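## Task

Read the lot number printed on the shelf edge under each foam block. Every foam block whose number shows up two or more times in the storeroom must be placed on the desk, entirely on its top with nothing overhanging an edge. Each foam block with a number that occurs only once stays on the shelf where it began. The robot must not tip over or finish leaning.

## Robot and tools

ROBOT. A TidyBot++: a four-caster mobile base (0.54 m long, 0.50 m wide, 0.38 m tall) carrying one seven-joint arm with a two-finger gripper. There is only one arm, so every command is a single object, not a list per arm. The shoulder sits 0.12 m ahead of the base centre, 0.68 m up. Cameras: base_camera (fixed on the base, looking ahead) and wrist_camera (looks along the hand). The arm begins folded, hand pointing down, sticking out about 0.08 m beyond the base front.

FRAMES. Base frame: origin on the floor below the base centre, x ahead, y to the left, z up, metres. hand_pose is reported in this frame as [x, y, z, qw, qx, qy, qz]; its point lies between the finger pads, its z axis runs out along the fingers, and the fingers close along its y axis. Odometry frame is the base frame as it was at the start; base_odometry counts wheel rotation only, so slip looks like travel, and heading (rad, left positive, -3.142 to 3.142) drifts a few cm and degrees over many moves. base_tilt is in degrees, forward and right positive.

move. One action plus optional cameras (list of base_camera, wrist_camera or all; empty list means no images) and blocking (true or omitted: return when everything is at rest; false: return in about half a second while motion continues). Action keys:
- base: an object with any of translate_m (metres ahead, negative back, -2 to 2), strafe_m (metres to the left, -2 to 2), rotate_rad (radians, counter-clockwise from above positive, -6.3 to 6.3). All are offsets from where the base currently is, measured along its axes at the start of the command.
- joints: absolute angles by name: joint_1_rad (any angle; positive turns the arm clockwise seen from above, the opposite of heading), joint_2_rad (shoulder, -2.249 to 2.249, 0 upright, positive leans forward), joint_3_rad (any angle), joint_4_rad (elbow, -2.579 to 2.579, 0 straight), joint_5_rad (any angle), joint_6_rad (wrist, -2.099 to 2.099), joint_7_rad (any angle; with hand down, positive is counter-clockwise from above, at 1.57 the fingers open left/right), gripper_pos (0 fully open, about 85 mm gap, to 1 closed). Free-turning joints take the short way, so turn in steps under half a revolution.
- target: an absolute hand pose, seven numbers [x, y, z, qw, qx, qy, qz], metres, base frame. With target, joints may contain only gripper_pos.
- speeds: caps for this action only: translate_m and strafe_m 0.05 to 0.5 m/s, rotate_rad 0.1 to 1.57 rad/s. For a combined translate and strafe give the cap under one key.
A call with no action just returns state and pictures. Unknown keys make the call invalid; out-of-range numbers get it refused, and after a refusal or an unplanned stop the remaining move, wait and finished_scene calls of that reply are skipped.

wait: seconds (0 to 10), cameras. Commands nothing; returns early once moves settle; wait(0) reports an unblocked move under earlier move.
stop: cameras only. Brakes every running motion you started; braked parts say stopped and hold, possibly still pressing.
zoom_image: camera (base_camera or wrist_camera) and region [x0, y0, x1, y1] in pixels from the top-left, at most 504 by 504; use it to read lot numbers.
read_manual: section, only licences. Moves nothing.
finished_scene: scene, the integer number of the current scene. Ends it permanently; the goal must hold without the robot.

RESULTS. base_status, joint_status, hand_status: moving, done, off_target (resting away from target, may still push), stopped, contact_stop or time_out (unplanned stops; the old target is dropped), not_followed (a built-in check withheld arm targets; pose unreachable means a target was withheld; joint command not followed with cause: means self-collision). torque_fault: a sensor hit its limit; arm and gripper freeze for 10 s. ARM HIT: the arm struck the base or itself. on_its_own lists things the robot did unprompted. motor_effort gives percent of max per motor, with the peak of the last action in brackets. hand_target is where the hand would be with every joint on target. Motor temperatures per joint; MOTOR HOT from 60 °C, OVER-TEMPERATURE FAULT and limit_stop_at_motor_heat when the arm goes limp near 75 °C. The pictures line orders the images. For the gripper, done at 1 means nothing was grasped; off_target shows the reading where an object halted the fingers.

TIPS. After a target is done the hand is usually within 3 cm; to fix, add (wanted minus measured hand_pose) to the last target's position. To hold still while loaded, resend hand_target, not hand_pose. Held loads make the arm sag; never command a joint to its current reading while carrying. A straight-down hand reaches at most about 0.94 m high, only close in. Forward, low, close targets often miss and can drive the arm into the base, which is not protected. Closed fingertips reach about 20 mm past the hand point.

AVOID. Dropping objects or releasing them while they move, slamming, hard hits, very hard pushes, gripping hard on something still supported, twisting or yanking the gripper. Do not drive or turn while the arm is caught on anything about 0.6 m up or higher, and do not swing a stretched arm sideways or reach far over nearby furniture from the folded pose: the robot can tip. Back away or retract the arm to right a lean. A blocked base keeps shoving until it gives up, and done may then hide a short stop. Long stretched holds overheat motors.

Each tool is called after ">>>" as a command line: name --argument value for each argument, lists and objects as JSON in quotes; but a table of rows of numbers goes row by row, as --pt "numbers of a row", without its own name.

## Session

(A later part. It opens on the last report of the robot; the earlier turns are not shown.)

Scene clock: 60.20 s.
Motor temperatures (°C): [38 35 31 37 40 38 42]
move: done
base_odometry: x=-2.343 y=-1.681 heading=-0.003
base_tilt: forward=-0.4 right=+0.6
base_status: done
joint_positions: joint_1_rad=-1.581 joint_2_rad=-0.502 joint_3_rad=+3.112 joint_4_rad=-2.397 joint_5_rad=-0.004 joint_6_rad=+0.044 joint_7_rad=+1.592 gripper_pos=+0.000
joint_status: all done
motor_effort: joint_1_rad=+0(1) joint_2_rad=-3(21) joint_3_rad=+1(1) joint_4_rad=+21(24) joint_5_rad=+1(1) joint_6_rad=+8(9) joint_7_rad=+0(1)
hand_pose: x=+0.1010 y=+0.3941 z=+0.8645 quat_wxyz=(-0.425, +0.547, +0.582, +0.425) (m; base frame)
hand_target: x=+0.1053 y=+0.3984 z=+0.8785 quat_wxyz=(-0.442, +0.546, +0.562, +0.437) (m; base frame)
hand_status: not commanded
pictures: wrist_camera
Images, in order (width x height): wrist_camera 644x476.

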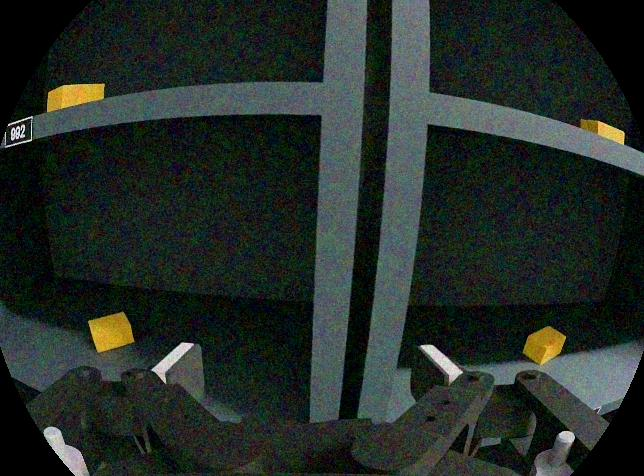

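>>> move --base '{"translate_m":-0.3}' --cameras '["wrist_camera"]'

>>> zoom_image --camera "wrist_camera" --region '[30, 60, 280, 190]'

>>> move --base '{"translate_m":1.0}' --cameras '["wrist_camera"]'

>>> zoom_image --camera "wrist_camera" --region '[70, 50, 270, 190]'

>>> move --base '{"translate_m":0.93}' --joints '{"joint_6_rad":-0.6}' --cameras '["wrist_camera"]'

>>> zoom_image --camera "wrist_camera" --region '[170, 60, 370, 200]'

Scene clock: 62.77 s.
Motor temperatures (°C): [38 35 31 37 40 38 42]
move: done
base_odometry: x=-2.643 y=-1.679 heading=-0.004
base_tilt: forward=-0.4 right=+0.6
base_status: done
joint_positions: joint_1_rad=-1.581 joint_2_rad=-0.502 joint_3_rad=+3.113 joint_4_rad=-2.397 joint_5_rad=-0.004 joint_6_rad=+0.045 joint_7_rad=+1.592 gripper_pos=+0.000
joint_status: not commanded
motor_effort: joint_1_rad=+0(1) joint_2_rad=-3(4) joint_3_rad=+1(2) joint_4_rad=+21(22) joint_5_rad=+1(1) joint_6_rad=+9(9) joint_7_rad=+0(1)
hand_pose: x=+0.1011 y=+0.3942 z=+0.8649 quat_wxyz=(-0.426, +0.547, +0.582, +0.426) (m; base frame)
hand_target: x=+0.1053 y=+0.3984 z=+0.8785 quat_wxyz=(-0.442, +0.546, +0.562, +0.437) (m; base frame)
hand_status: not commanded
pictures: wrist_camera
Images, in order (width x height): wrist_camera 644x476.

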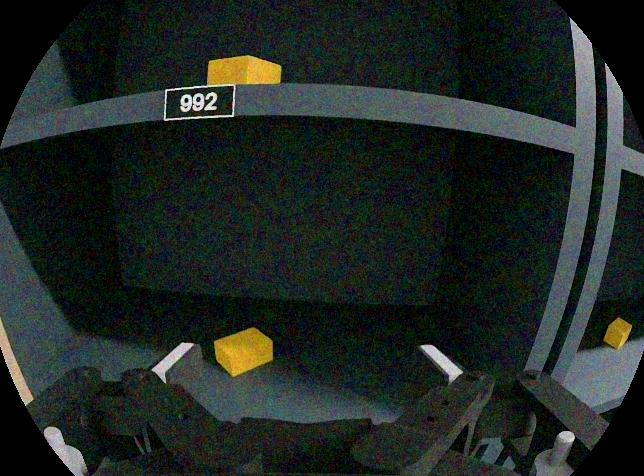

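Scaled by 2.016.

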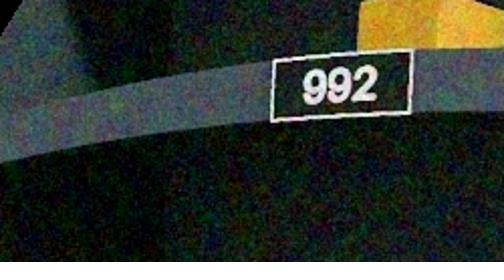

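Scene clock: 66.23 s.
Motor temperatures (°C): [38 35 31 37 40 38 42]
move: done
base_odometry: x=-1.643 y=-1.683 heading=-0.003
base_tilt: forward=-0.3 right=+0.6
base_status: done
joint_positions: joint_1_rad=-1.581 joint_2_rad=-0.501 joint_3_rad=+3.113 joint_4_rad=-2.397 joint_5_rad=-0.004 joint_6_rad=+0.049 joint_7_rad=+1.592 gripper_pos=+0.000
joint_status: not commanded
motor_effort: joint_1_rad=-1(1) joint_2_rad=-3(5) joint_3_rad=+1(3) joint_4_rad=+22(22) joint_5_rad=+1(1) joint_6_rad=+8(9) joint_7_rad=+0(1)
hand_pose: x=+0.1011 y=+0.3947 z=+0.8658 quat_wxyz=(-0.427, +0.546, +0.581, +0.427) (m; base frame)
hand_target: x=+0.1053 y=+0.3984 z=+0.8785 quat_wxyz=(-0.442, +0.546, +0.562, +0.437) (m; base frame)
hand_status: not commanded
pictures: wrist_camera
Images, in order (width x height): wrist_camera 644x476.

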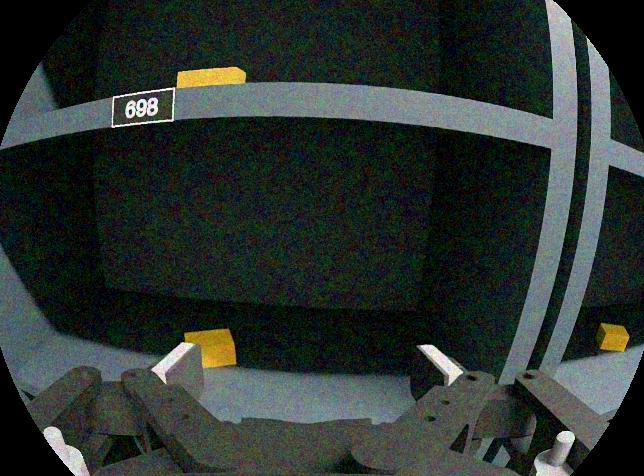

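Scaled by 2.520.

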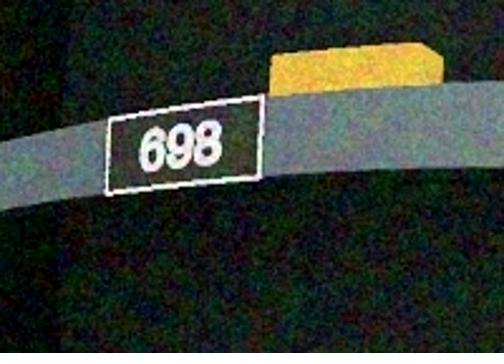

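Scene clock: 69.47 s.
Motor temperatures (°C): [38 35 31 37 40 38 42]
move: done
base_odometry: x=-0.713 y=-1.686 heading=-0.003
base_tilt: forward=-0.3 right=+0.6
base_status: done
joint_positions: joint_1_rad=-1.581 joint_2_rad=-0.501 joint_3_rad=+3.113 joint_4_rad=-2.395 joint_5_rad=-0.004 joint_6_rad=-0.559 joint_7_rad=+1.592 gripper_pos=+0.000
joint_status: all done
motor_effort: joint_1_rad=-1(1) joint_2_rad=-1(4) joint_3_rad=+1(2) joint_4_rad=+20(22) joint_5_rad=+1(1) joint_6_rad=+5(9) joint_7_rad=+0(1)
hand_pose: x=+0.1061 y=+0.2930 z=+0.7102 quat_wxyz=(-0.237, +0.646, +0.685, +0.240) (m; base frame)
hand_target: x=+0.1097 y=+0.2816 z=+0.6998 quat_wxyz=(-0.222, +0.662, +0.680, +0.223) (m; base frame)
hand_status: not commanded
pictures: wrist_camera
Images, in order (width x height): wrist_camera 644x476.

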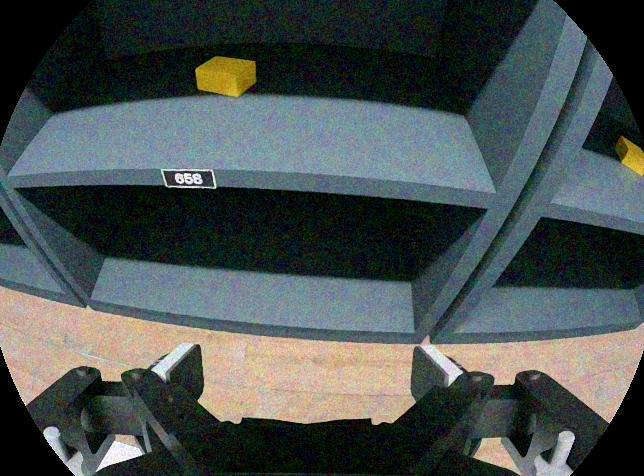

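Scaled by 2.520.

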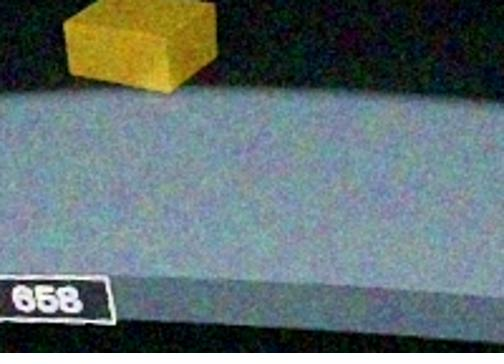

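>>> move --base '{"translate_m":1.81}' --joints '{"joint_6_rad":-0.25}' --cameras '[]'

>>> move --base '{"strafe_m":1.9}' --joints '{"joint_1_rad":-3.14}' --cameras '["wrist_camera"]'

>>> move --base '{"translate_m":-1.7}' --cameras '["wrist_camera"]'

>>> move --base '{"translate_m":-0.8}' --cameras '["wrist_camera"]'

>>> zoom_image --camera "wrist_camera" --region '[100, 80, 550, 380]'

Scene clock: 74.93 s.
Motor temperatures (°C): [38 35 31 37 40 38 42]
move: done
base_odometry: x=+1.097 y=-1.691 heading=-0.003
base_tilt: forward=-0.3 right=+0.6
base_status: done
joint_positions: joint_1_rad=-1.581 joint_2_rad=-0.501 joint_3_rad=+3.113 joint_4_rad=-2.391 joint_5_rad=-0.004 joint_6_rad=-0.277 joint_7_rad=+1.592 gripper_pos=+0.000
joint_status: all done
motor_effort: joint_1_rad=-1(1) joint_2_rad=-2(4) joint_3_rad=+1(2) joint_4_rad=+20(23) joint_5_rad=+1(1) joint_6_rad=+7(9) joint_7_rad=+0(1)
hand_pose: x=+0.1033 y=+0.3533 z=+0.7772 quat_wxyz=(-0.330, +0.606, +0.643, +0.332) (m; base frame)
hand_target: x=+0.1072 y=+0.3558 z=+0.7788 quat_wxyz=(-0.337, +0.613, +0.630, +0.335) (m; base frame)
hand_status: not commanded
pictures: none
No camera images: "cameras" was empty.

Scene clock: 80.10 s.
Motor temperatures (°C): [38 35 31 37 40 38 42]
move: done
base_odometry: x=+1.102 y=+0.209 heading=-0.003
base_tilt: forward=-0.4 right=+0.6
base_status: done
joint_positions: joint_1_rad=-3.121 joint_2_rad=-0.502 joint_3_rad=+3.113 joint_4_rad=-2.391 joint_5_rad=-0.004 joint_6_rad=-0.277 joint_7_rad=+1.592 gripper_pos=+0.000
joint_status: all done
motor_effort: joint_1_rad=+0(2) joint_2_rad=-3(4) joint_3_rad=+1(1) joint_4_rad=+21(22) joint_5_rad=+1(1) joint_6_rad=+7(8) joint_7_rad=+0(1)
hand_pose: x=-0.2345 y=-0.0049 z=+0.7776 quat_wxyz=(-0.469, -0.013, +0.883, +0.008) (m; base frame)
hand_target: x=-0.2368 y=-0.0115 z=+0.7788 quat_wxyz=(-0.476, -0.012, +0.880, -0.001) (m; base frame)
hand_status: not commanded
pictures: wrist_camera
Images, in order (width x height): wrist_camera 644x476.

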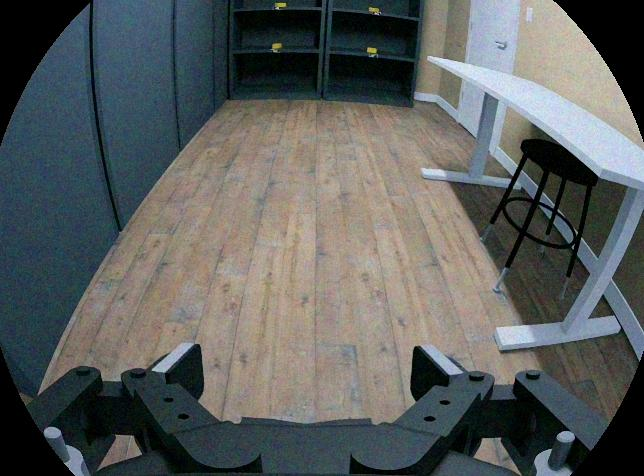

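Scene clock: 84.87 s.
Motor temperatures (°C): [38 35 30 37 40 38 42]
move: done
base_odometry: x=-0.598 y=+0.214 heading=-0.003
base_tilt: forward=-0.4 right=+0.6
base_status: done
joint_positions: joint_1_rad=-3.122 joint_2_rad=-0.502 joint_3_rad=+3.113 joint_4_rad=-2.391 joint_5_rad=-0.004 joint_6_rad=-0.277 joint_7_rad=+1.592 gripper_pos=+0.000
joint_status: not commanded
motor_effort: joint_1_rad=+0(1) joint_2_rad=-2(5) joint_3_rad=+1(1) joint_4_rad=+21(22) joint_5_rad=+1(1) joint_6_rad=+8(8) joint_7_rad=+0(1)
hand_pose: x=-0.2345 y=-0.0050 z=+0.7775 quat_wxyz=(-0.469, -0.013, +0.883, +0.008) (m; base frame)
hand_target: x=-0.2368 y=-0.0115 z=+0.7788 quat_wxyz=(-0.476, -0.012, +0.880, -0.001) (m; base frame)
hand_status: not commanded
pictures: wrist_camera
Images, in order (width x height): wrist_camera 644x476.

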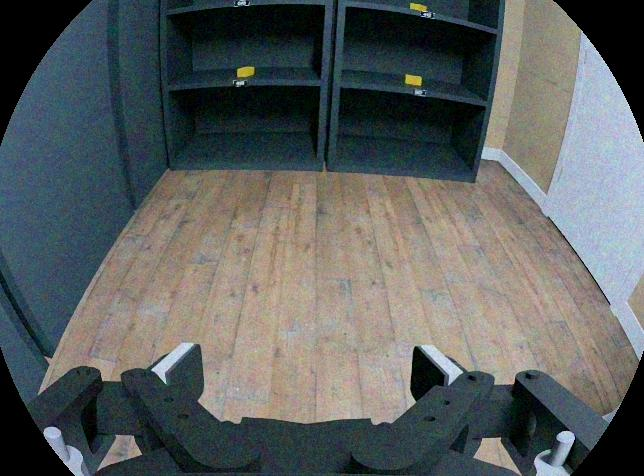

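Scene clock: 87.83 s.
Motor temperatures (°C): [38 35 30 37 40 38 42]
move: done
base_odometry: x=-1.398 y=+0.217 heading=-0.003
base_tilt: forward=-0.4 right=+0.6
base_status: done
joint_positions: joint_1_rad=-3.122 joint_2_rad=-0.502 joint_3_rad=+3.113 joint_4_rad=-2.391 joint_5_rad=-0.004 joint_6_rad=-0.277 joint_7_rad=+1.592 gripper_pos=+0.000
joint_status: not commanded
motor_effort: joint_1_rad=+0(1) joint_2_rad=-3(5) joint_3_rad=+1(1) joint_4_rad=+21(22) joint_5_rad=+1(1) joint_6_rad=+7(8) joint_7_rad=+0(1)
hand_pose: x=-0.2345 y=-0.0050 z=+0.7775 quat_wxyz=(-0.469, -0.013, +0.883, +0.008) (m; base frame)
hand_target: x=-0.2368 y=-0.0115 z=+0.7788 quat_wxyz=(-0.476, -0.012, +0.880, -0.001) (m; base frame)
hand_status: not commanded
pictures: wrist_camera
Images, in order (width x height): wrist_camera 644x476.

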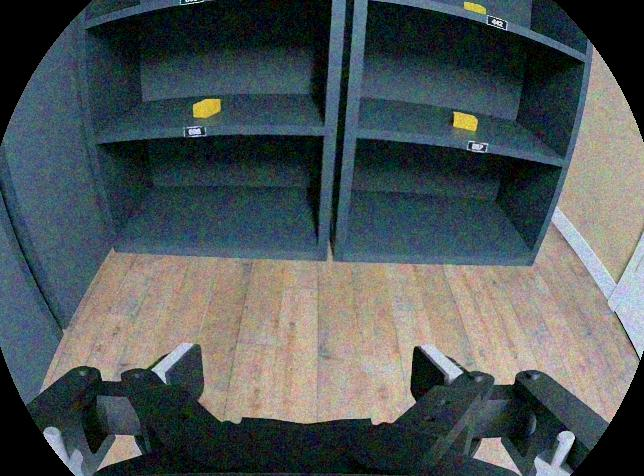

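Scaled by 1.120.

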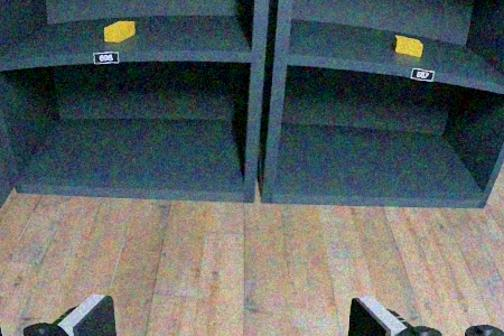

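>>> zoom_image --camera "wrist_camera" --region '[160, 80, 260, 150]'

>>> zoom_image --camera "wrist_camera" --region '[440, 0, 540, 160]'

>>> move --joints '{"joint_6_rad":0.3}' --base '{"translate_m":-0.25}' --cameras '["wrist_camera"]'

>>> zoom_image --camera "wrist_camera" --region '[80, 120, 330, 380]'

>>> zoom_image --camera "wrist_camera" --region '[330, 120, 580, 380]'

Scaled by 5.040.

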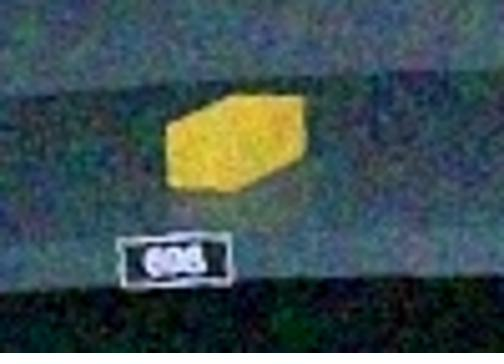

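Scaled by 3.150.

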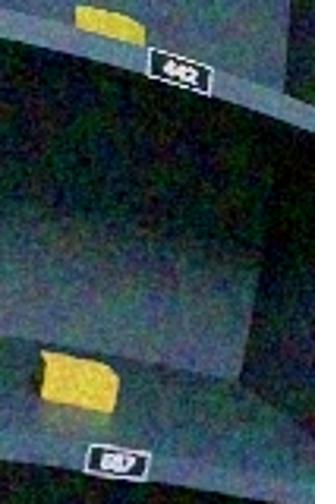

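Scene clock: 90.40 s.
Motor temperatures (°C): [38 35 30 37 40 38 42]
move: done
base_odometry: x=-1.648 y=+0.218 heading=-0.004
base_tilt: forward=-0.4 right=+0.6
base_status: done
joint_positions: joint_1_rad=-3.122 joint_2_rad=-0.497 joint_3_rad=+3.113 joint_4_rad=-2.392 joint_5_rad=-0.004 joint_6_rad=+0.247 joint_7_rad=+1.592 gripper_pos=+0.000
joint_status: all done
motor_effort: joint_1_rad=+0(1) joint_2_rad=-3(6) joint_3_rad=+1(2) joint_4_rad=+22(24) joint_5_rad=+1(1) joint_6_rad=+9(10) joint_7_rad=+0(1)
hand_pose: x=-0.2885 y=-0.0067 z=+0.9270 quat_wxyz=(-0.679, -0.012, +0.734, +0.009) (m; base frame)
hand_target: x=-0.2874 y=-0.0142 z=+0.9401 quat_wxyz=(-0.697, -0.011, +0.717, -0.005) (m; base frame)
hand_status: not commanded
pictures: wrist_camera
Images, in order (width x height): wrist_camera 644x476.

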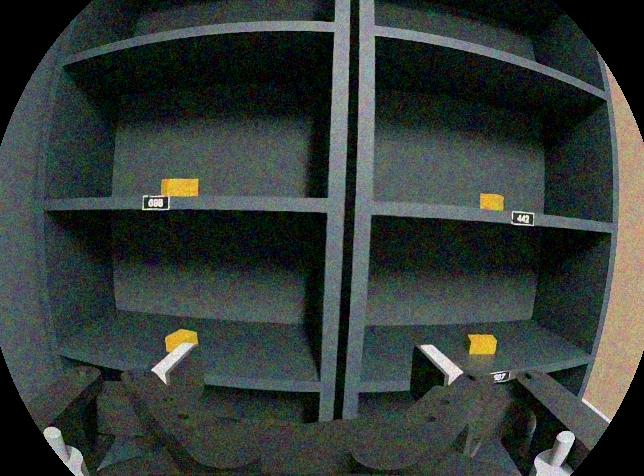

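Scaled by 1.938.

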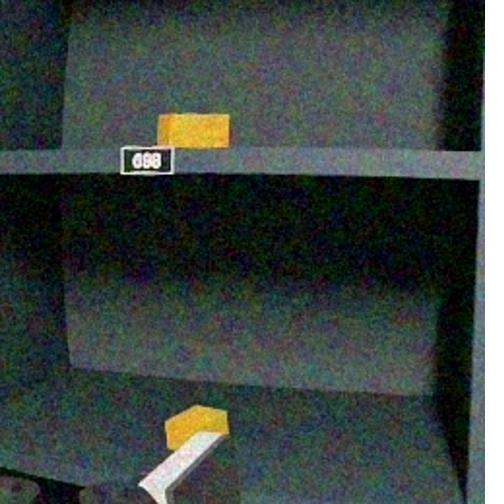

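Scaled by 1.938.

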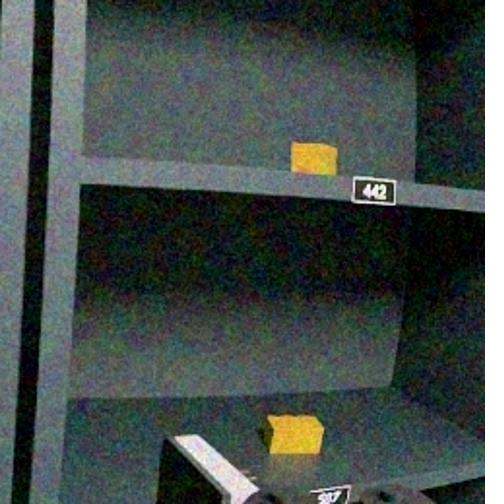

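>>> move --joints '{"joint_6_rad":-0.2}' --base '{"translate_m":-0.1,"strafe_m":-0.3}' --cameras '["wrist_camera"]'

>>> zoom_image --camera "wrist_camera" --region '[150, 0, 400, 250]'

>>> move --joints '{"joint_6_rad":0.3}' --cameras '["wrist_camera"]'

>>> zoom_image --camera "wrist_camera" --region '[170, 140, 320, 240]'

Scene clock: 92.53 s.
Motor temperatures (°C): [38 35 30 37 40 38 42]
move: done
base_odometry: x=-1.749 y=-0.082 heading=-0.004
base_tilt: forward=-0.3 right=+0.6
base_status: done
joint_positions: joint_1_rad=-3.122 joint_2_rad=-0.497 joint_3_rad=+3.113 joint_4_rad=-2.392 joint_5_rad=-0.004 joint_6_rad=-0.167 joint_7_rad=+1.592 gripper_pos=+0.000
joint_status: all done
motor_effort: joint_1_rad=+0(1) joint_2_rad=-3(4) joint_3_rad=+1(2) joint_4_rad=+21(23) joint_5_rad=+1(1) joint_6_rad=+8(10) joint_7_rad=+0(1)
hand_pose: x=-0.2524 y=-0.0056 z=+0.8044 quat_wxyz=(-0.514, -0.014, +0.858, +0.008) (m; base frame)
hand_target: x=-0.2450 y=-0.0118 z=+0.7920 quat_wxyz=(-0.498, -0.012, +0.867, -0.002) (m; base frame)
hand_status: not commanded
pictures: wrist_camera
Images, in order (width x height): wrist_camera 644x476.

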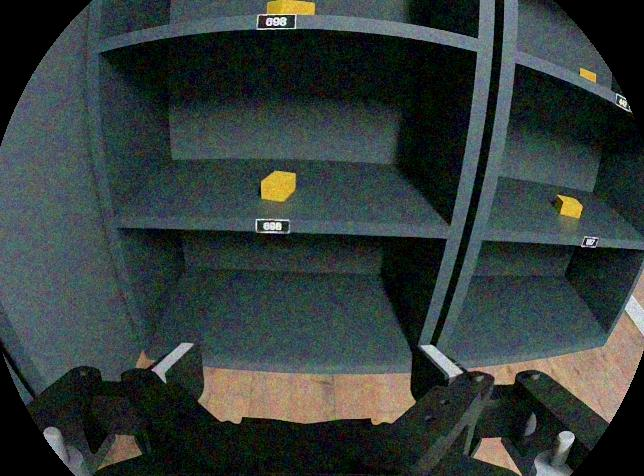

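Scaled by 2.016.

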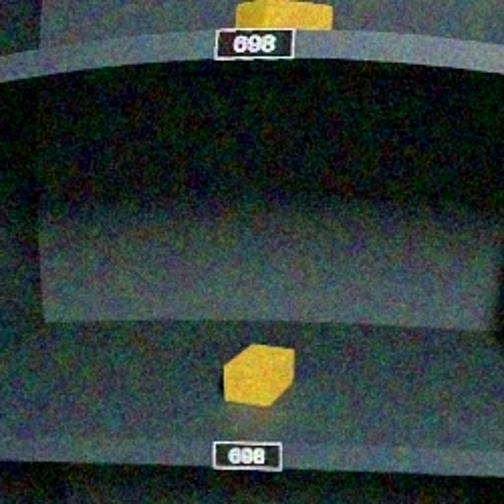

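Scene clock: 93.73 s.
Motor temperatures (°C): [38 35 30 37 40 38 42]
move: done
base_odometry: x=-1.749 y=-0.082 heading=-0.004
base_tilt: forward=-0.4 right=+0.6
base_status: not commanded
joint_positions: joint_1_rad=-3.122 joint_2_rad=-0.497 joint_3_rad=+3.113 joint_4_rad=-2.392 joint_5_rad=-0.004 joint_6_rad=+0.257 joint_7_rad=+1.592 gripper_pos=+0.000
joint_status: all done
motor_effort: joint_1_rad=-1(1) joint_2_rad=-3(4) joint_3_rad=+1(1) joint_4_rad=+22(24) joint_5_rad=+1(1) joint_6_rad=+9(10) joint_7_rad=+0(1)
hand_pose: x=-0.2885 y=-0.0070 z=+0.9304 quat_wxyz=(-0.683, -0.013, +0.730, +0.009) (m; base frame)
hand_target: x=-0.2874 y=-0.0142 z=+0.9401 quat_wxyz=(-0.697, -0.011, +0.717, -0.005) (m; base frame)
hand_status: not commanded
pictures: wrist_camera
Images, in order (width x height): wrist_camera 644x476.

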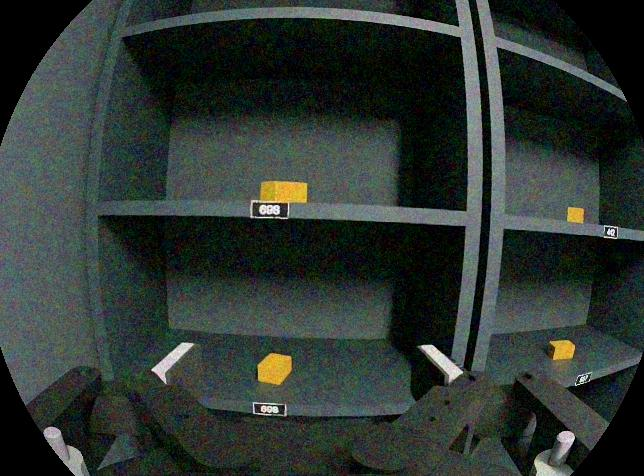

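Scaled by 3.360.

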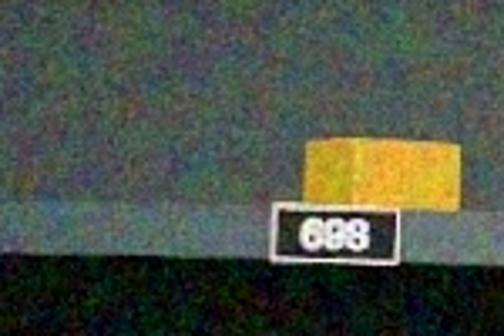

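>>> zoom_image --camera "wrist_camera" --region '[240, 395, 300, 425]'

>>> zoom_image --camera "wrist_camera" --region '[555, 340, 605, 390]'

>>> move --base '{"translate_m":-0.15}' --cameras '["wrist_camera"]'

>>> zoom_image --camera "wrist_camera" --region '[200, 160, 320, 240]'

Scaled by 8.400.

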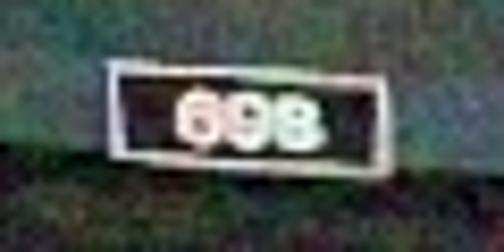

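Scaled by 10.080.

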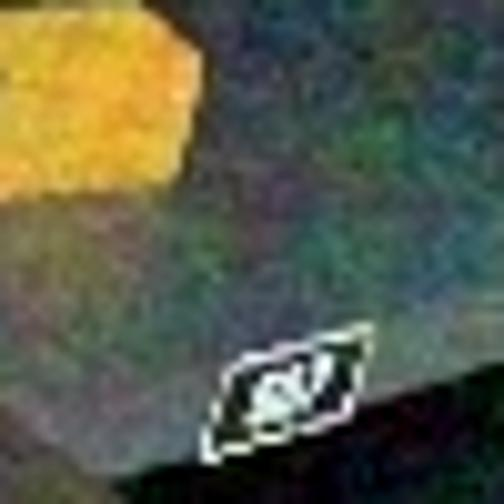

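Scene clock: 95.43 s.
Motor temperatures (°C): [38 35 30 37 40 38 42]
move: done
base_odometry: x=-1.899 y=-0.081 heading=-0.004
base_tilt: forward=-0.4 right=+0.6
base_status: done
joint_positions: joint_1_rad=-3.123 joint_2_rad=-0.497 joint_3_rad=+3.113 joint_4_rad=-2.392 joint_5_rad=-0.004 joint_6_rad=+0.257 joint_7_rad=+1.592 gripper_pos=+0.000
joint_status: not commanded
motor_effort: joint_1_rad=+0(1) joint_2_rad=-4(6) joint_3_rad=+1(1) joint_4_rad=+22(23) joint_5_rad=+1(1) joint_6_rad=+8(9) joint_7_rad=+0(1)
hand_pose: x=-0.2887 y=-0.0070 z=+0.9301 quat_wxyz=(-0.683, -0.013, +0.731, +0.009) (m; base frame)
hand_target: x=-0.2874 y=-0.0142 z=+0.9401 quat_wxyz=(-0.697, -0.011, +0.717, -0.005) (m; base frame)
hand_status: not commanded
pictures: wrist_camera
Images, in order (width x height): wrist_camera 644x476.

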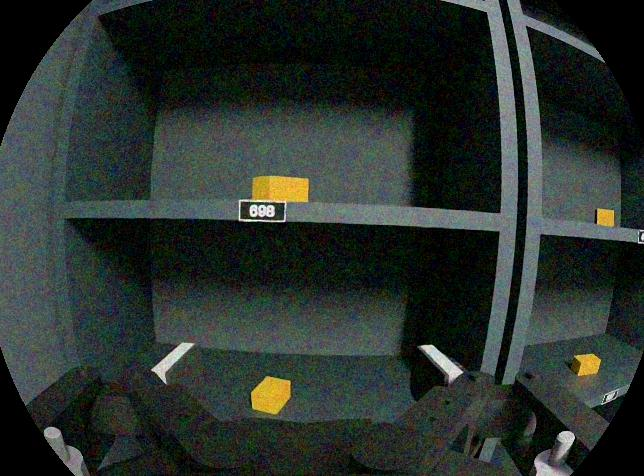

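Scaled by 4.200.

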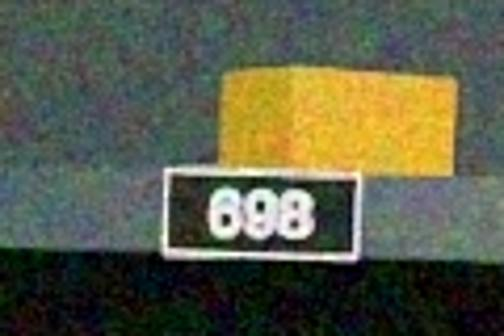

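>>> move --joints '{"joint_6_rad":-0.1}' --cameras '["wrist_camera"]'

>>> zoom_image --camera "wrist_camera" --region '[200, 140, 360, 280]'

Scene clock: 96.83 s.
Motor temperatures (°C): [38 35 30 37 40 38 42]
move: done
base_odometry: x=-1.899 y=-0.081 heading=-0.004
base_tilt: forward=-0.4 right=+0.6
base_status: not commanded
joint_positions: joint_1_rad=-3.123 joint_2_rad=-0.497 joint_3_rad=+3.113 joint_4_rad=-2.394 joint_5_rad=-0.004 joint_6_rad=-0.074 joint_7_rad=+1.592 gripper_pos=+0.000
joint_status: all done
motor_effort: joint_1_rad=-1(1) joint_2_rad=-3(4) joint_3_rad=+1(1) joint_4_rad=+21(24) joint_5_rad=+1(1) joint_6_rad=+8(10) joint_7_rad=+0(0)
hand_pose: x=-0.2646 y=-0.0059 z=+0.8292 quat_wxyz=(-0.552, -0.013, +0.834, +0.008) (m; base frame)
hand_target: x=-0.2594 y=-0.0124 z=+0.8196 quat_wxyz=(-0.540, -0.012, +0.841, -0.002) (m; base frame)
hand_status: not commanded
pictures: wrist_camera
Images, in order (width x height): wrist_camera 644x476.

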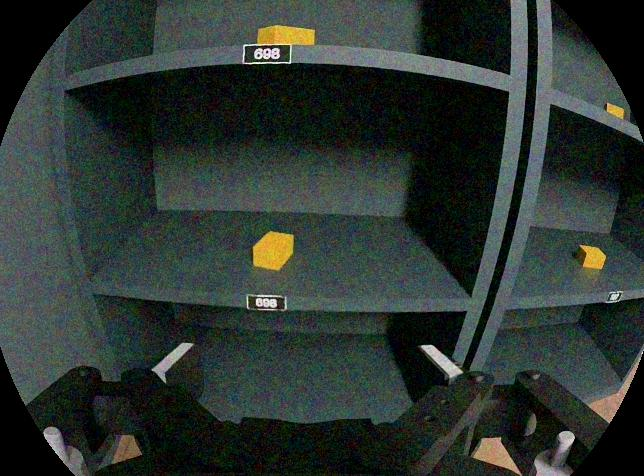

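Scaled by 3.150.

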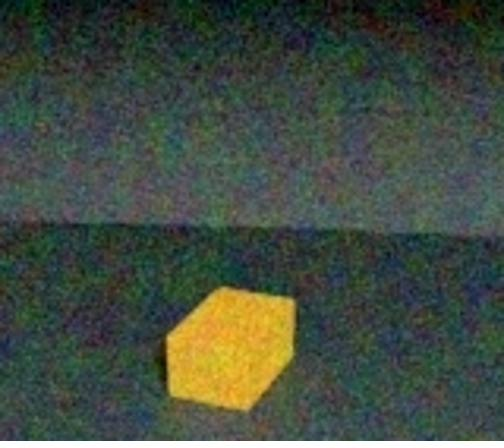

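>>> move --base '{"translate_m":0.35,"strafe_m":0.15}' --cameras '[]'

>>> move --base '{"rotate_rad":3.1456}' --joints '{"joint_1_rad":-1.57,"joint_2_rad":-0.3,"joint_4_rad":-1.73,"joint_6_rad":-0.4}' --cameras '[]'

>>> move --joints '{"joint_1_rad":0,"joint_3_rad":3.1416,"joint_5_rad":0,"joint_7_rad":1.57}'

Scene clock: 100.40 s.
Motor temperatures (°C): [38 35 30 37 40 38 42]
move: done
base_odometry: x=-1.549 y=+0.068 heading=-0.003
base_tilt: forward=-0.4 right=+0.6
base_status: done
joint_positions: joint_1_rad=-3.124 joint_2_rad=-0.501 joint_3_rad=+3.113 joint_4_rad=-2.394 joint_5_rad=-0.004 joint_6_rad=-0.074 joint_7_rad=+1.592 gripper_pos=+0.000
joint_status: not commanded
motor_effort: joint_1_rad=-1(1) joint_2_rad=-3(6) joint_3_rad=+1(2) joint_4_rad=+22(22) joint_5_rad=+1(1) joint_6_rad=+8(9) joint_7_rad=+0(1)
hand_pose: x=-0.2639 y=-0.0066 z=+0.8309 quat_wxyz=(-0.554, -0.014, +0.832, +0.008) (m; base frame)
hand_target: x=-0.2594 y=-0.0124 z=+0.8196 quat_wxyz=(-0.540, -0.012, +0.841, -0.002) (m; base frame)
hand_status: not commanded
pictures: none
No camera images: "cameras" was empty.

Scene clock: 103.87 s.
Motor temperatures (°C): [38 35 30 37 40 38 42]
move: done
base_odometry: x=-1.549 y=+0.068 heading=+3.142
base_tilt: forward=-0.4 right=+0.6
base_status: done
joint_positions: joint_1_rad=-1.588 joint_2_rad=-0.316 joint_3_rad=+3.113 joint_4_rad=-1.745 joint_5_rad=-0.004 joint_6_rad=-0.351 joint_7_rad=+1.592 gripper_pos=+0.000
joint_status: all done
motor_effort: joint_1_rad=+0(3) joint_2_rad=-10(12) joint_3_rad=+1(2) joint_4_rad=+22(24) joint_5_rad=+1(1) joint_6_rad=+9(10) joint_7_rad=+0(1)
hand_pose: x=+0.0920 y=+0.4838 z=+1.0614 quat_wxyz=(-0.449, +0.530, +0.568, +0.441) (m; base frame)
hand_target: x=+0.1009 y=+0.4872 z=+1.0479 quat_wxyz=(-0.436, +0.552, +0.569, +0.426) (m; base frame)
hand_status: not commanded
pictures: none
No camera images: "cameras" was empty.

Scene clock: 106.67 s.
Motor temperatures (°C): [38 35 30 37 40 38 42]
move: done
base_odometry: x=-1.549 y=+0.068 heading=+3.142
base_tilt: forward=-0.4 right=+0.6
base_status: not commanded
joint_positions: joint_1_rad=-0.018 joint_2_rad=-0.316 joint_3_rad=+3.128 joint_4_rad=-1.745 joint_5_rad=-0.004 joint_6_rad=-0.352 joint_7_rad=+1.592 gripper_pos=+0.000
joint_status: all done
motor_effort: joint_1_rad=-1(2) joint_2_rad=-11(11) joint_3_rad=+1(2) joint_4_rad=+23(23) joint_5_rad=+1(2) joint_6_rad=+8(9) joint_7_rad=+0(1)
hand_pose: x=+0.6033 y=+0.0183 z=+1.0615 quat_wxyz=(-0.003, +0.777, +0.020, +0.629) (m; base frame)
hand_target: x=+0.6068 y=+0.0013 z=+1.0481 quat_wxyz=(+0.000, +0.793, +0.000, +0.610) (m; base frame)
hand_status: not commanded
pictures: base_camera, wrist_camera
Images, in order (width x height): base_camera 644x364, wrist_camera 644x476.

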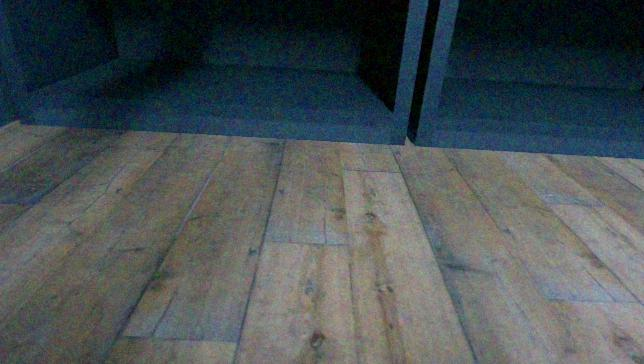

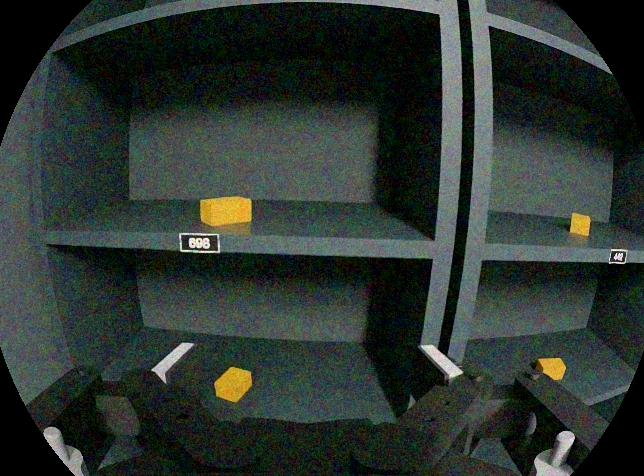

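>>> zoom_image --camera "wrist_camera" --region '[170, 180, 290, 260]'

Scaled by 4.200.

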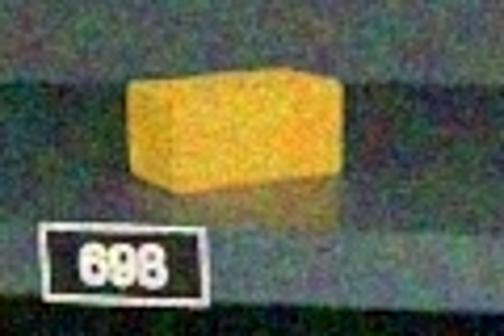

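>>> move --target '[0.62, 0.0, 1.04, 0.234, 0.733, -0.303, 0.564]'

Scene clock: 110.53 s.
Motor temperatures (°C): [38 35 30 38 40 38 42]
move: done
base_odometry: x=-1.549 y=+0.068 heading=+3.141
base_tilt: forward=-0.3 right=+0.6
base_status: not commanded
joint_positions: joint_1_rad=+1.668 joint_2_rad=-0.775 joint_3_rad=+2.115 joint_4_rad=-1.398 joint_5_rad=-0.159 joint_6_rad=-0.820 joint_7_rad=+1.118 gripper_pos=+0.000
joint_status: not commanded
motor_effort: joint_1_rad=-1(1) joint_2_rad=+18(19) joint_3_rad=+13(14) joint_4_rad=+15(23) joint_5_rad=+4(4) joint_6_rad=+8(9) joint_7_rad=-1(1)
hand_pose: x=+0.6099 y=-0.0212 z=+1.0615 quat_wxyz=(+0.268, +0.724, -0.280, +0.570) (m; base frame)
hand_target: x=+0.6200 y=+0.0000 z=+1.0400 quat_wxyz=(+0.234, +0.732, -0.303, +0.563) (m; base frame)
hand_status: done (0.032 m and 4.9 deg from the pose sent, 0.033 m and 47.1 deg at the start)
pictures: base_camera, wrist_camera
Images, in order (width x height): base_camera 644x364, wrist_camera 644x476.

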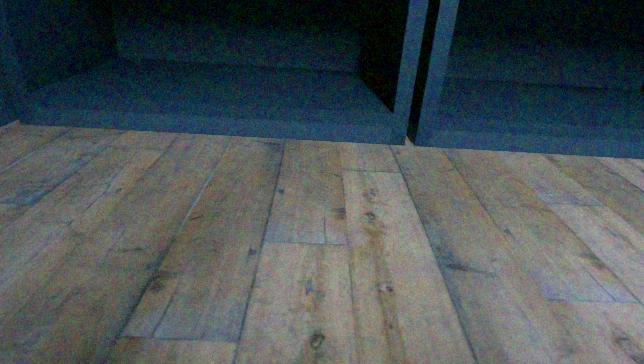

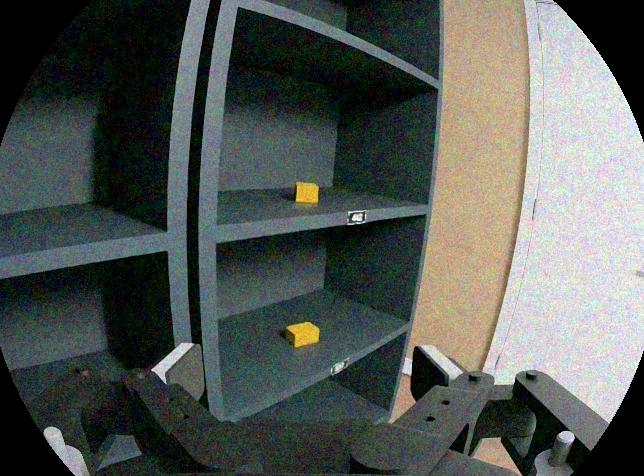

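>>> move --target '[0.64, 0.18, 1.03, 0.234, 0.733, -0.303, 0.564]'

Scene clock: 112.73 s.
Motor temperatures (°C): [38 35 30 38 40 37 42]
move: done
base_odometry: x=-1.549 y=+0.068 heading=+3.141
base_tilt: forward=-0.3 right=+0.6
base_status: not commanded
joint_positions: joint_1_rad=+1.796 joint_2_rad=-0.998 joint_3_rad=+2.136 joint_4_rad=-0.933 joint_5_rad=-0.366 joint_6_rad=-1.288 joint_7_rad=+0.961 gripper_pos=+0.000
joint_status: not commanded
motor_effort: joint_1_rad=+0(2) joint_2_rad=+32(34) joint_3_rad=+14(15) joint_4_rad=+7(16) joint_5_rad=+6(6) joint_6_rad=+7(8) joint_7_rad=-1(1)
hand_pose: x=+0.6347 y=+0.1687 z=+1.0524 quat_wxyz=(+0.260, +0.723, -0.281, +0.575) (m; base frame)
hand_target: x=+0.6400 y=+0.1800 z=+1.0300 quat_wxyz=(+0.234, +0.732, -0.303, +0.563) (m; base frame)
hand_status: done (0.026 m and 4.3 deg from the pose sent, 0.206 m and 4.9 deg at the start)
pictures: base_camera, wrist_camera
Images, in order (width x height): base_camera 644x364, wrist_camera 644x476.

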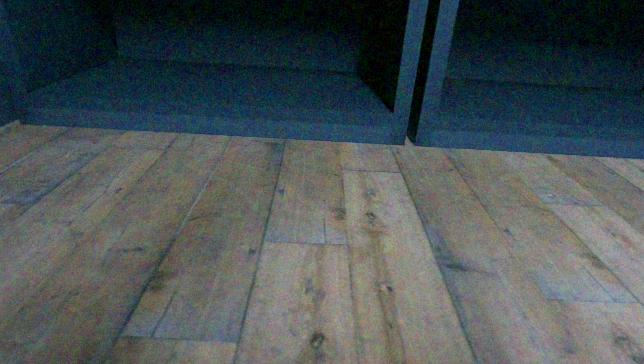

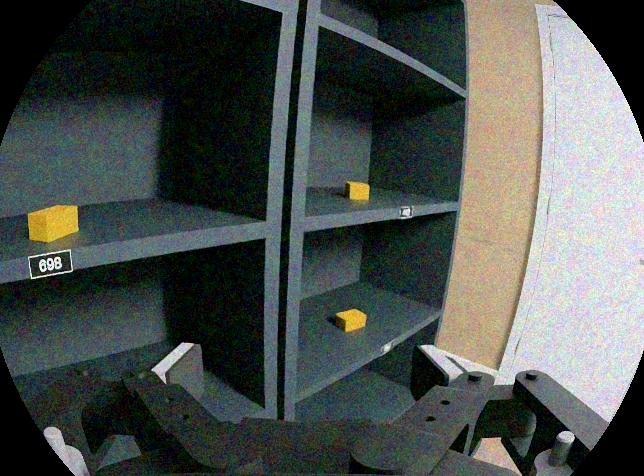

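>>> move --base '{"translate_m":0.3,"strafe_m":0.12}' --cameras '["wrist_camera"]'

Scene clock: 115.17 s.
Motor temperatures (°C): [38 35 30 37 40 37 42]
move: done
base_odometry: x=-1.849 y=-0.053 heading=-3.141
base_tilt: forward=-0.3 right=+0.6
base_status: done
joint_positions: joint_1_rad=+1.805 joint_2_rad=-1.001 joint_3_rad=+2.140 joint_4_rad=-0.932 joint_5_rad=-0.370 joint_6_rad=-1.292 joint_7_rad=+0.960 gripper_pos=+0.000
joint_status: not commanded
motor_effort: joint_1_rad=+0(2) joint_2_rad=+32(35) joint_3_rad=+14(15) joint_4_rad=+6(7) joint_5_rad=+6(7) joint_6_rad=+7(8) joint_7_rad=+0(1)
hand_pose: x=+0.6355 y=+0.1650 z=+1.0516 quat_wxyz=(+0.262, +0.722, -0.285, +0.574) (m; base frame)
hand_target: x=+0.6400 y=+0.1800 z=+1.0300 quat_wxyz=(+0.234, +0.732, -0.303, +0.563) (m; base frame)
hand_status: not commanded
pictures: wrist_camera
Images, in order (width x height): wrist_camera 644x476.

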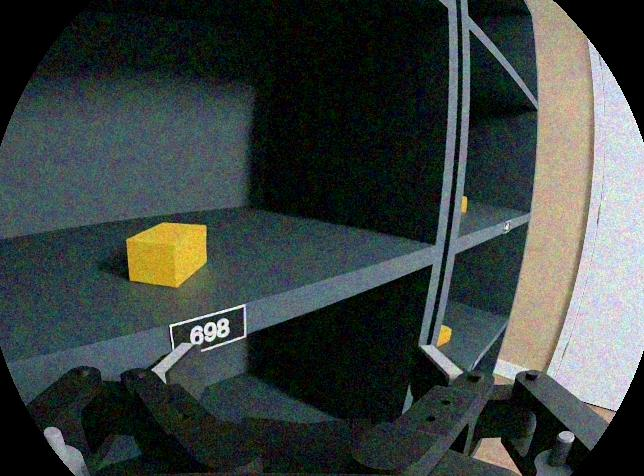

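>>> move --base '{"translate_m":0.12,"strafe_m":0.03}' --target '[0.64, 0.27, 1.03, 0.234, 0.733, -0.303, 0.564]' --cameras '["wrist_camera"]'

Scene clock: 117.93 s.
Motor temperatures (°C): [38 35 30 37 40 37 42]
move: done
base_odometry: x=-1.969 y=-0.083 heading=-3.141
base_tilt: forward=-0.3 right=+0.5
base_status: done
joint_positions: joint_1_rad=+1.935 joint_2_rad=-1.002 joint_3_rad=+2.216 joint_4_rad=-0.477 joint_5_rad=-0.525 joint_6_rad=-1.626 joint_7_rad=+0.814 gripper_pos=+0.000
joint_status: not commanded
motor_effort: joint_1_rad=-1(2) joint_2_rad=+38(39) joint_3_rad=+10(14) joint_4_rad=-1(8) joint_5_rad=+7(7) joint_6_rad=+6(8) joint_7_rad=+0(1)
hand_pose: x=+0.6340 y=+0.2575 z=+1.0606 quat_wxyz=(+0.247, +0.718, -0.291, +0.582) (m; base frame)
hand_target: x=+0.6400 y=+0.2700 z=+1.0300 quat_wxyz=(+0.234, +0.732, -0.303, +0.563) (m; base frame)
hand_status: done (0.034 m and 3.3 deg from the pose sent, 0.107 m and 4.2 deg at the start)
pictures: wrist_camera
Images, in order (width x height): wrist_camera 644x476.

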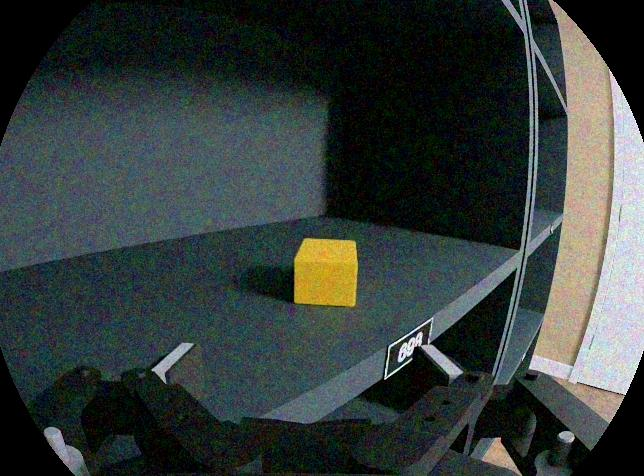

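>>> move --base '{"translate_m":0.1,"strafe_m":-0.1}' --speeds '{"translate_m":0.2}' --target '[0.64, 0.27, 1.018, 0.234, 0.733, -0.303, 0.564]' --cameras '["wrist_camera"]'

Scene clock: 119.83 s.
Motor temperatures (°C): [38 35 30 37 40 37 42]
move: done
base_odometry: x=-2.069 y=+0.017 heading=-3.140
base_tilt: forward=-0.3 right=+0.6
base_status: done
joint_positions: joint_1_rad=+1.926 joint_2_rad=-1.026 joint_3_rad=+2.216 joint_4_rad=-0.519 joint_5_rad=-0.526 joint_6_rad=-1.627 joint_7_rad=+0.813 gripper_pos=+0.000
joint_status: not commanded
motor_effort: joint_1_rad=+0(5) joint_2_rad=+38(40) joint_3_rad=+10(11) joint_4_rad=+0(2) joint_5_rad=+7(7) joint_6_rad=+6(7) joint_7_rad=+0(1)
hand_pose: x=+0.6335 y=+0.2546 z=+1.0449 quat_wxyz=(+0.252, +0.721, -0.298, +0.572) (m; base frame)
hand_target: x=+0.6400 y=+0.2700 z=+1.0180 quat_wxyz=(+0.234, +0.732, -0.303, +0.563) (m; base frame)
hand_status: done (0.032 m and 2.7 deg from the pose sent, 0.045 m and 3.3 deg at the start)
pictures: wrist_camera
Images, in order (width x height): wrist_camera 644x476.

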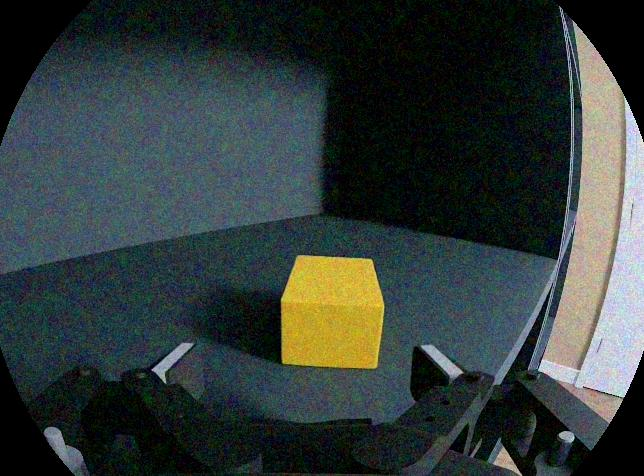

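>>> move --base '{"translate_m":0.06,"strafe_m":-0.068}' --speeds '{"translate_m":0.15}' --cameras '["wrist_camera"]'

>>> move --joints '{"gripper_pos":0.6}' --cameras '["wrist_camera"]'

Scene clock: 121.37 s.
Motor temperatures (°C): [38 35 30 37 40 37 42]
move: done
base_odometry: x=-2.129 y=+0.085 heading=-3.140
base_tilt: forward=-0.3 right=+0.6
base_status: done
joint_positions: joint_1_rad=+1.925 joint_2_rad=-1.028 joint_3_rad=+2.216 joint_4_rad=-0.520 joint_5_rad=-0.526 joint_6_rad=-1.627 joint_7_rad=+0.813 gripper_pos=+0.000
joint_status: not commanded
motor_effort: joint_1_rad=-1(4) joint_2_rad=+38(40) joint_3_rad=+10(11) joint_4_rad=+0(2) joint_5_rad=+7(7) joint_6_rad=+6(7) joint_7_rad=+0(1)
hand_pose: x=+0.6335 y=+0.2557 z=+1.0437 quat_wxyz=(+0.252, +0.721, -0.297, +0.572) (m; base frame)
hand_target: x=+0.6400 y=+0.2700 z=+1.0180 quat_wxyz=(+0.234, +0.732, -0.303, +0.563) (m; base frame)
hand_status: not commanded
pictures: wrist_camera
Images, in order (width x height): wrist_camera 644x476.

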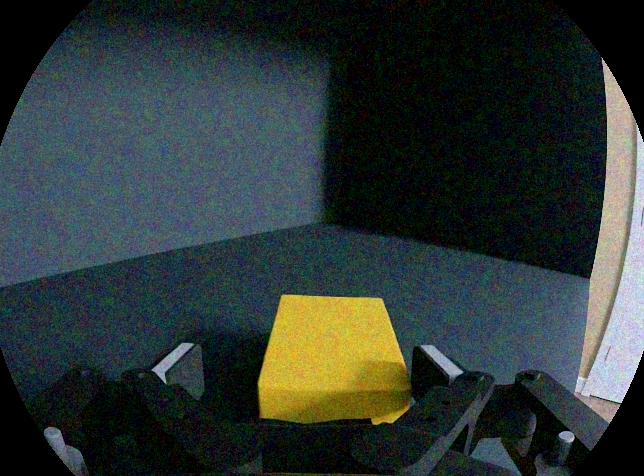

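Scene clock: 122.23 s.
Motor temperatures (°C): [38 35 30 37 40 37 42]
move: off_target
base_odometry: x=-2.129 y=+0.085 heading=-3.140
base_tilt: forward=-0.3 right=+0.6
base_status: not commanded
joint_positions: joint_1_rad=+1.925 joint_2_rad=-1.028 joint_3_rad=+2.218 joint_4_rad=-0.520 joint_5_rad=-0.526 joint_6_rad=-1.627 joint_7_rad=+0.813 gripper_pos=+0.462
joint_status: gripper_pos off_target (ended at +0.462, target +0.600)
motor_effort: joint_1_rad=+0(2) joint_2_rad=+37(39) joint_3_rad=+10(11) joint_4_rad=+0(2) joint_5_rad=+6(7) joint_6_rad=+6(7) joint_7_rad=+0(1)
hand_pose: x=+0.6332 y=+0.2555 z=+1.0442 quat_wxyz=(+0.253, +0.721, -0.298, +0.573) (m; base frame)
hand_target: x=+0.6400 y=+0.2700 z=+1.0180 quat_wxyz=(+0.234, +0.732, -0.303, +0.563) (m; base frame)
hand_status: not commanded
pictures: wrist_camera
Images, in order (width x height): wrist_camera 644x476.

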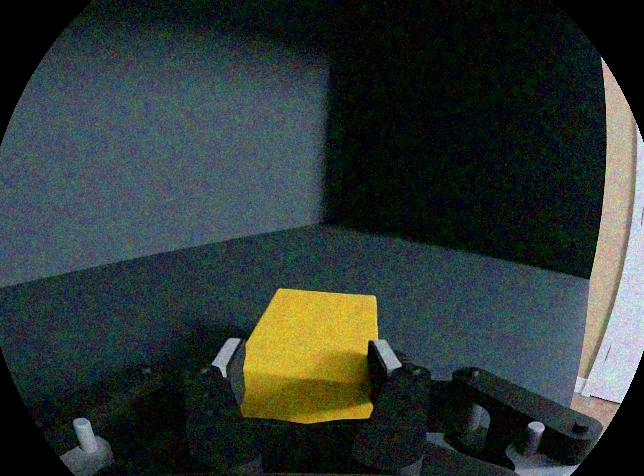

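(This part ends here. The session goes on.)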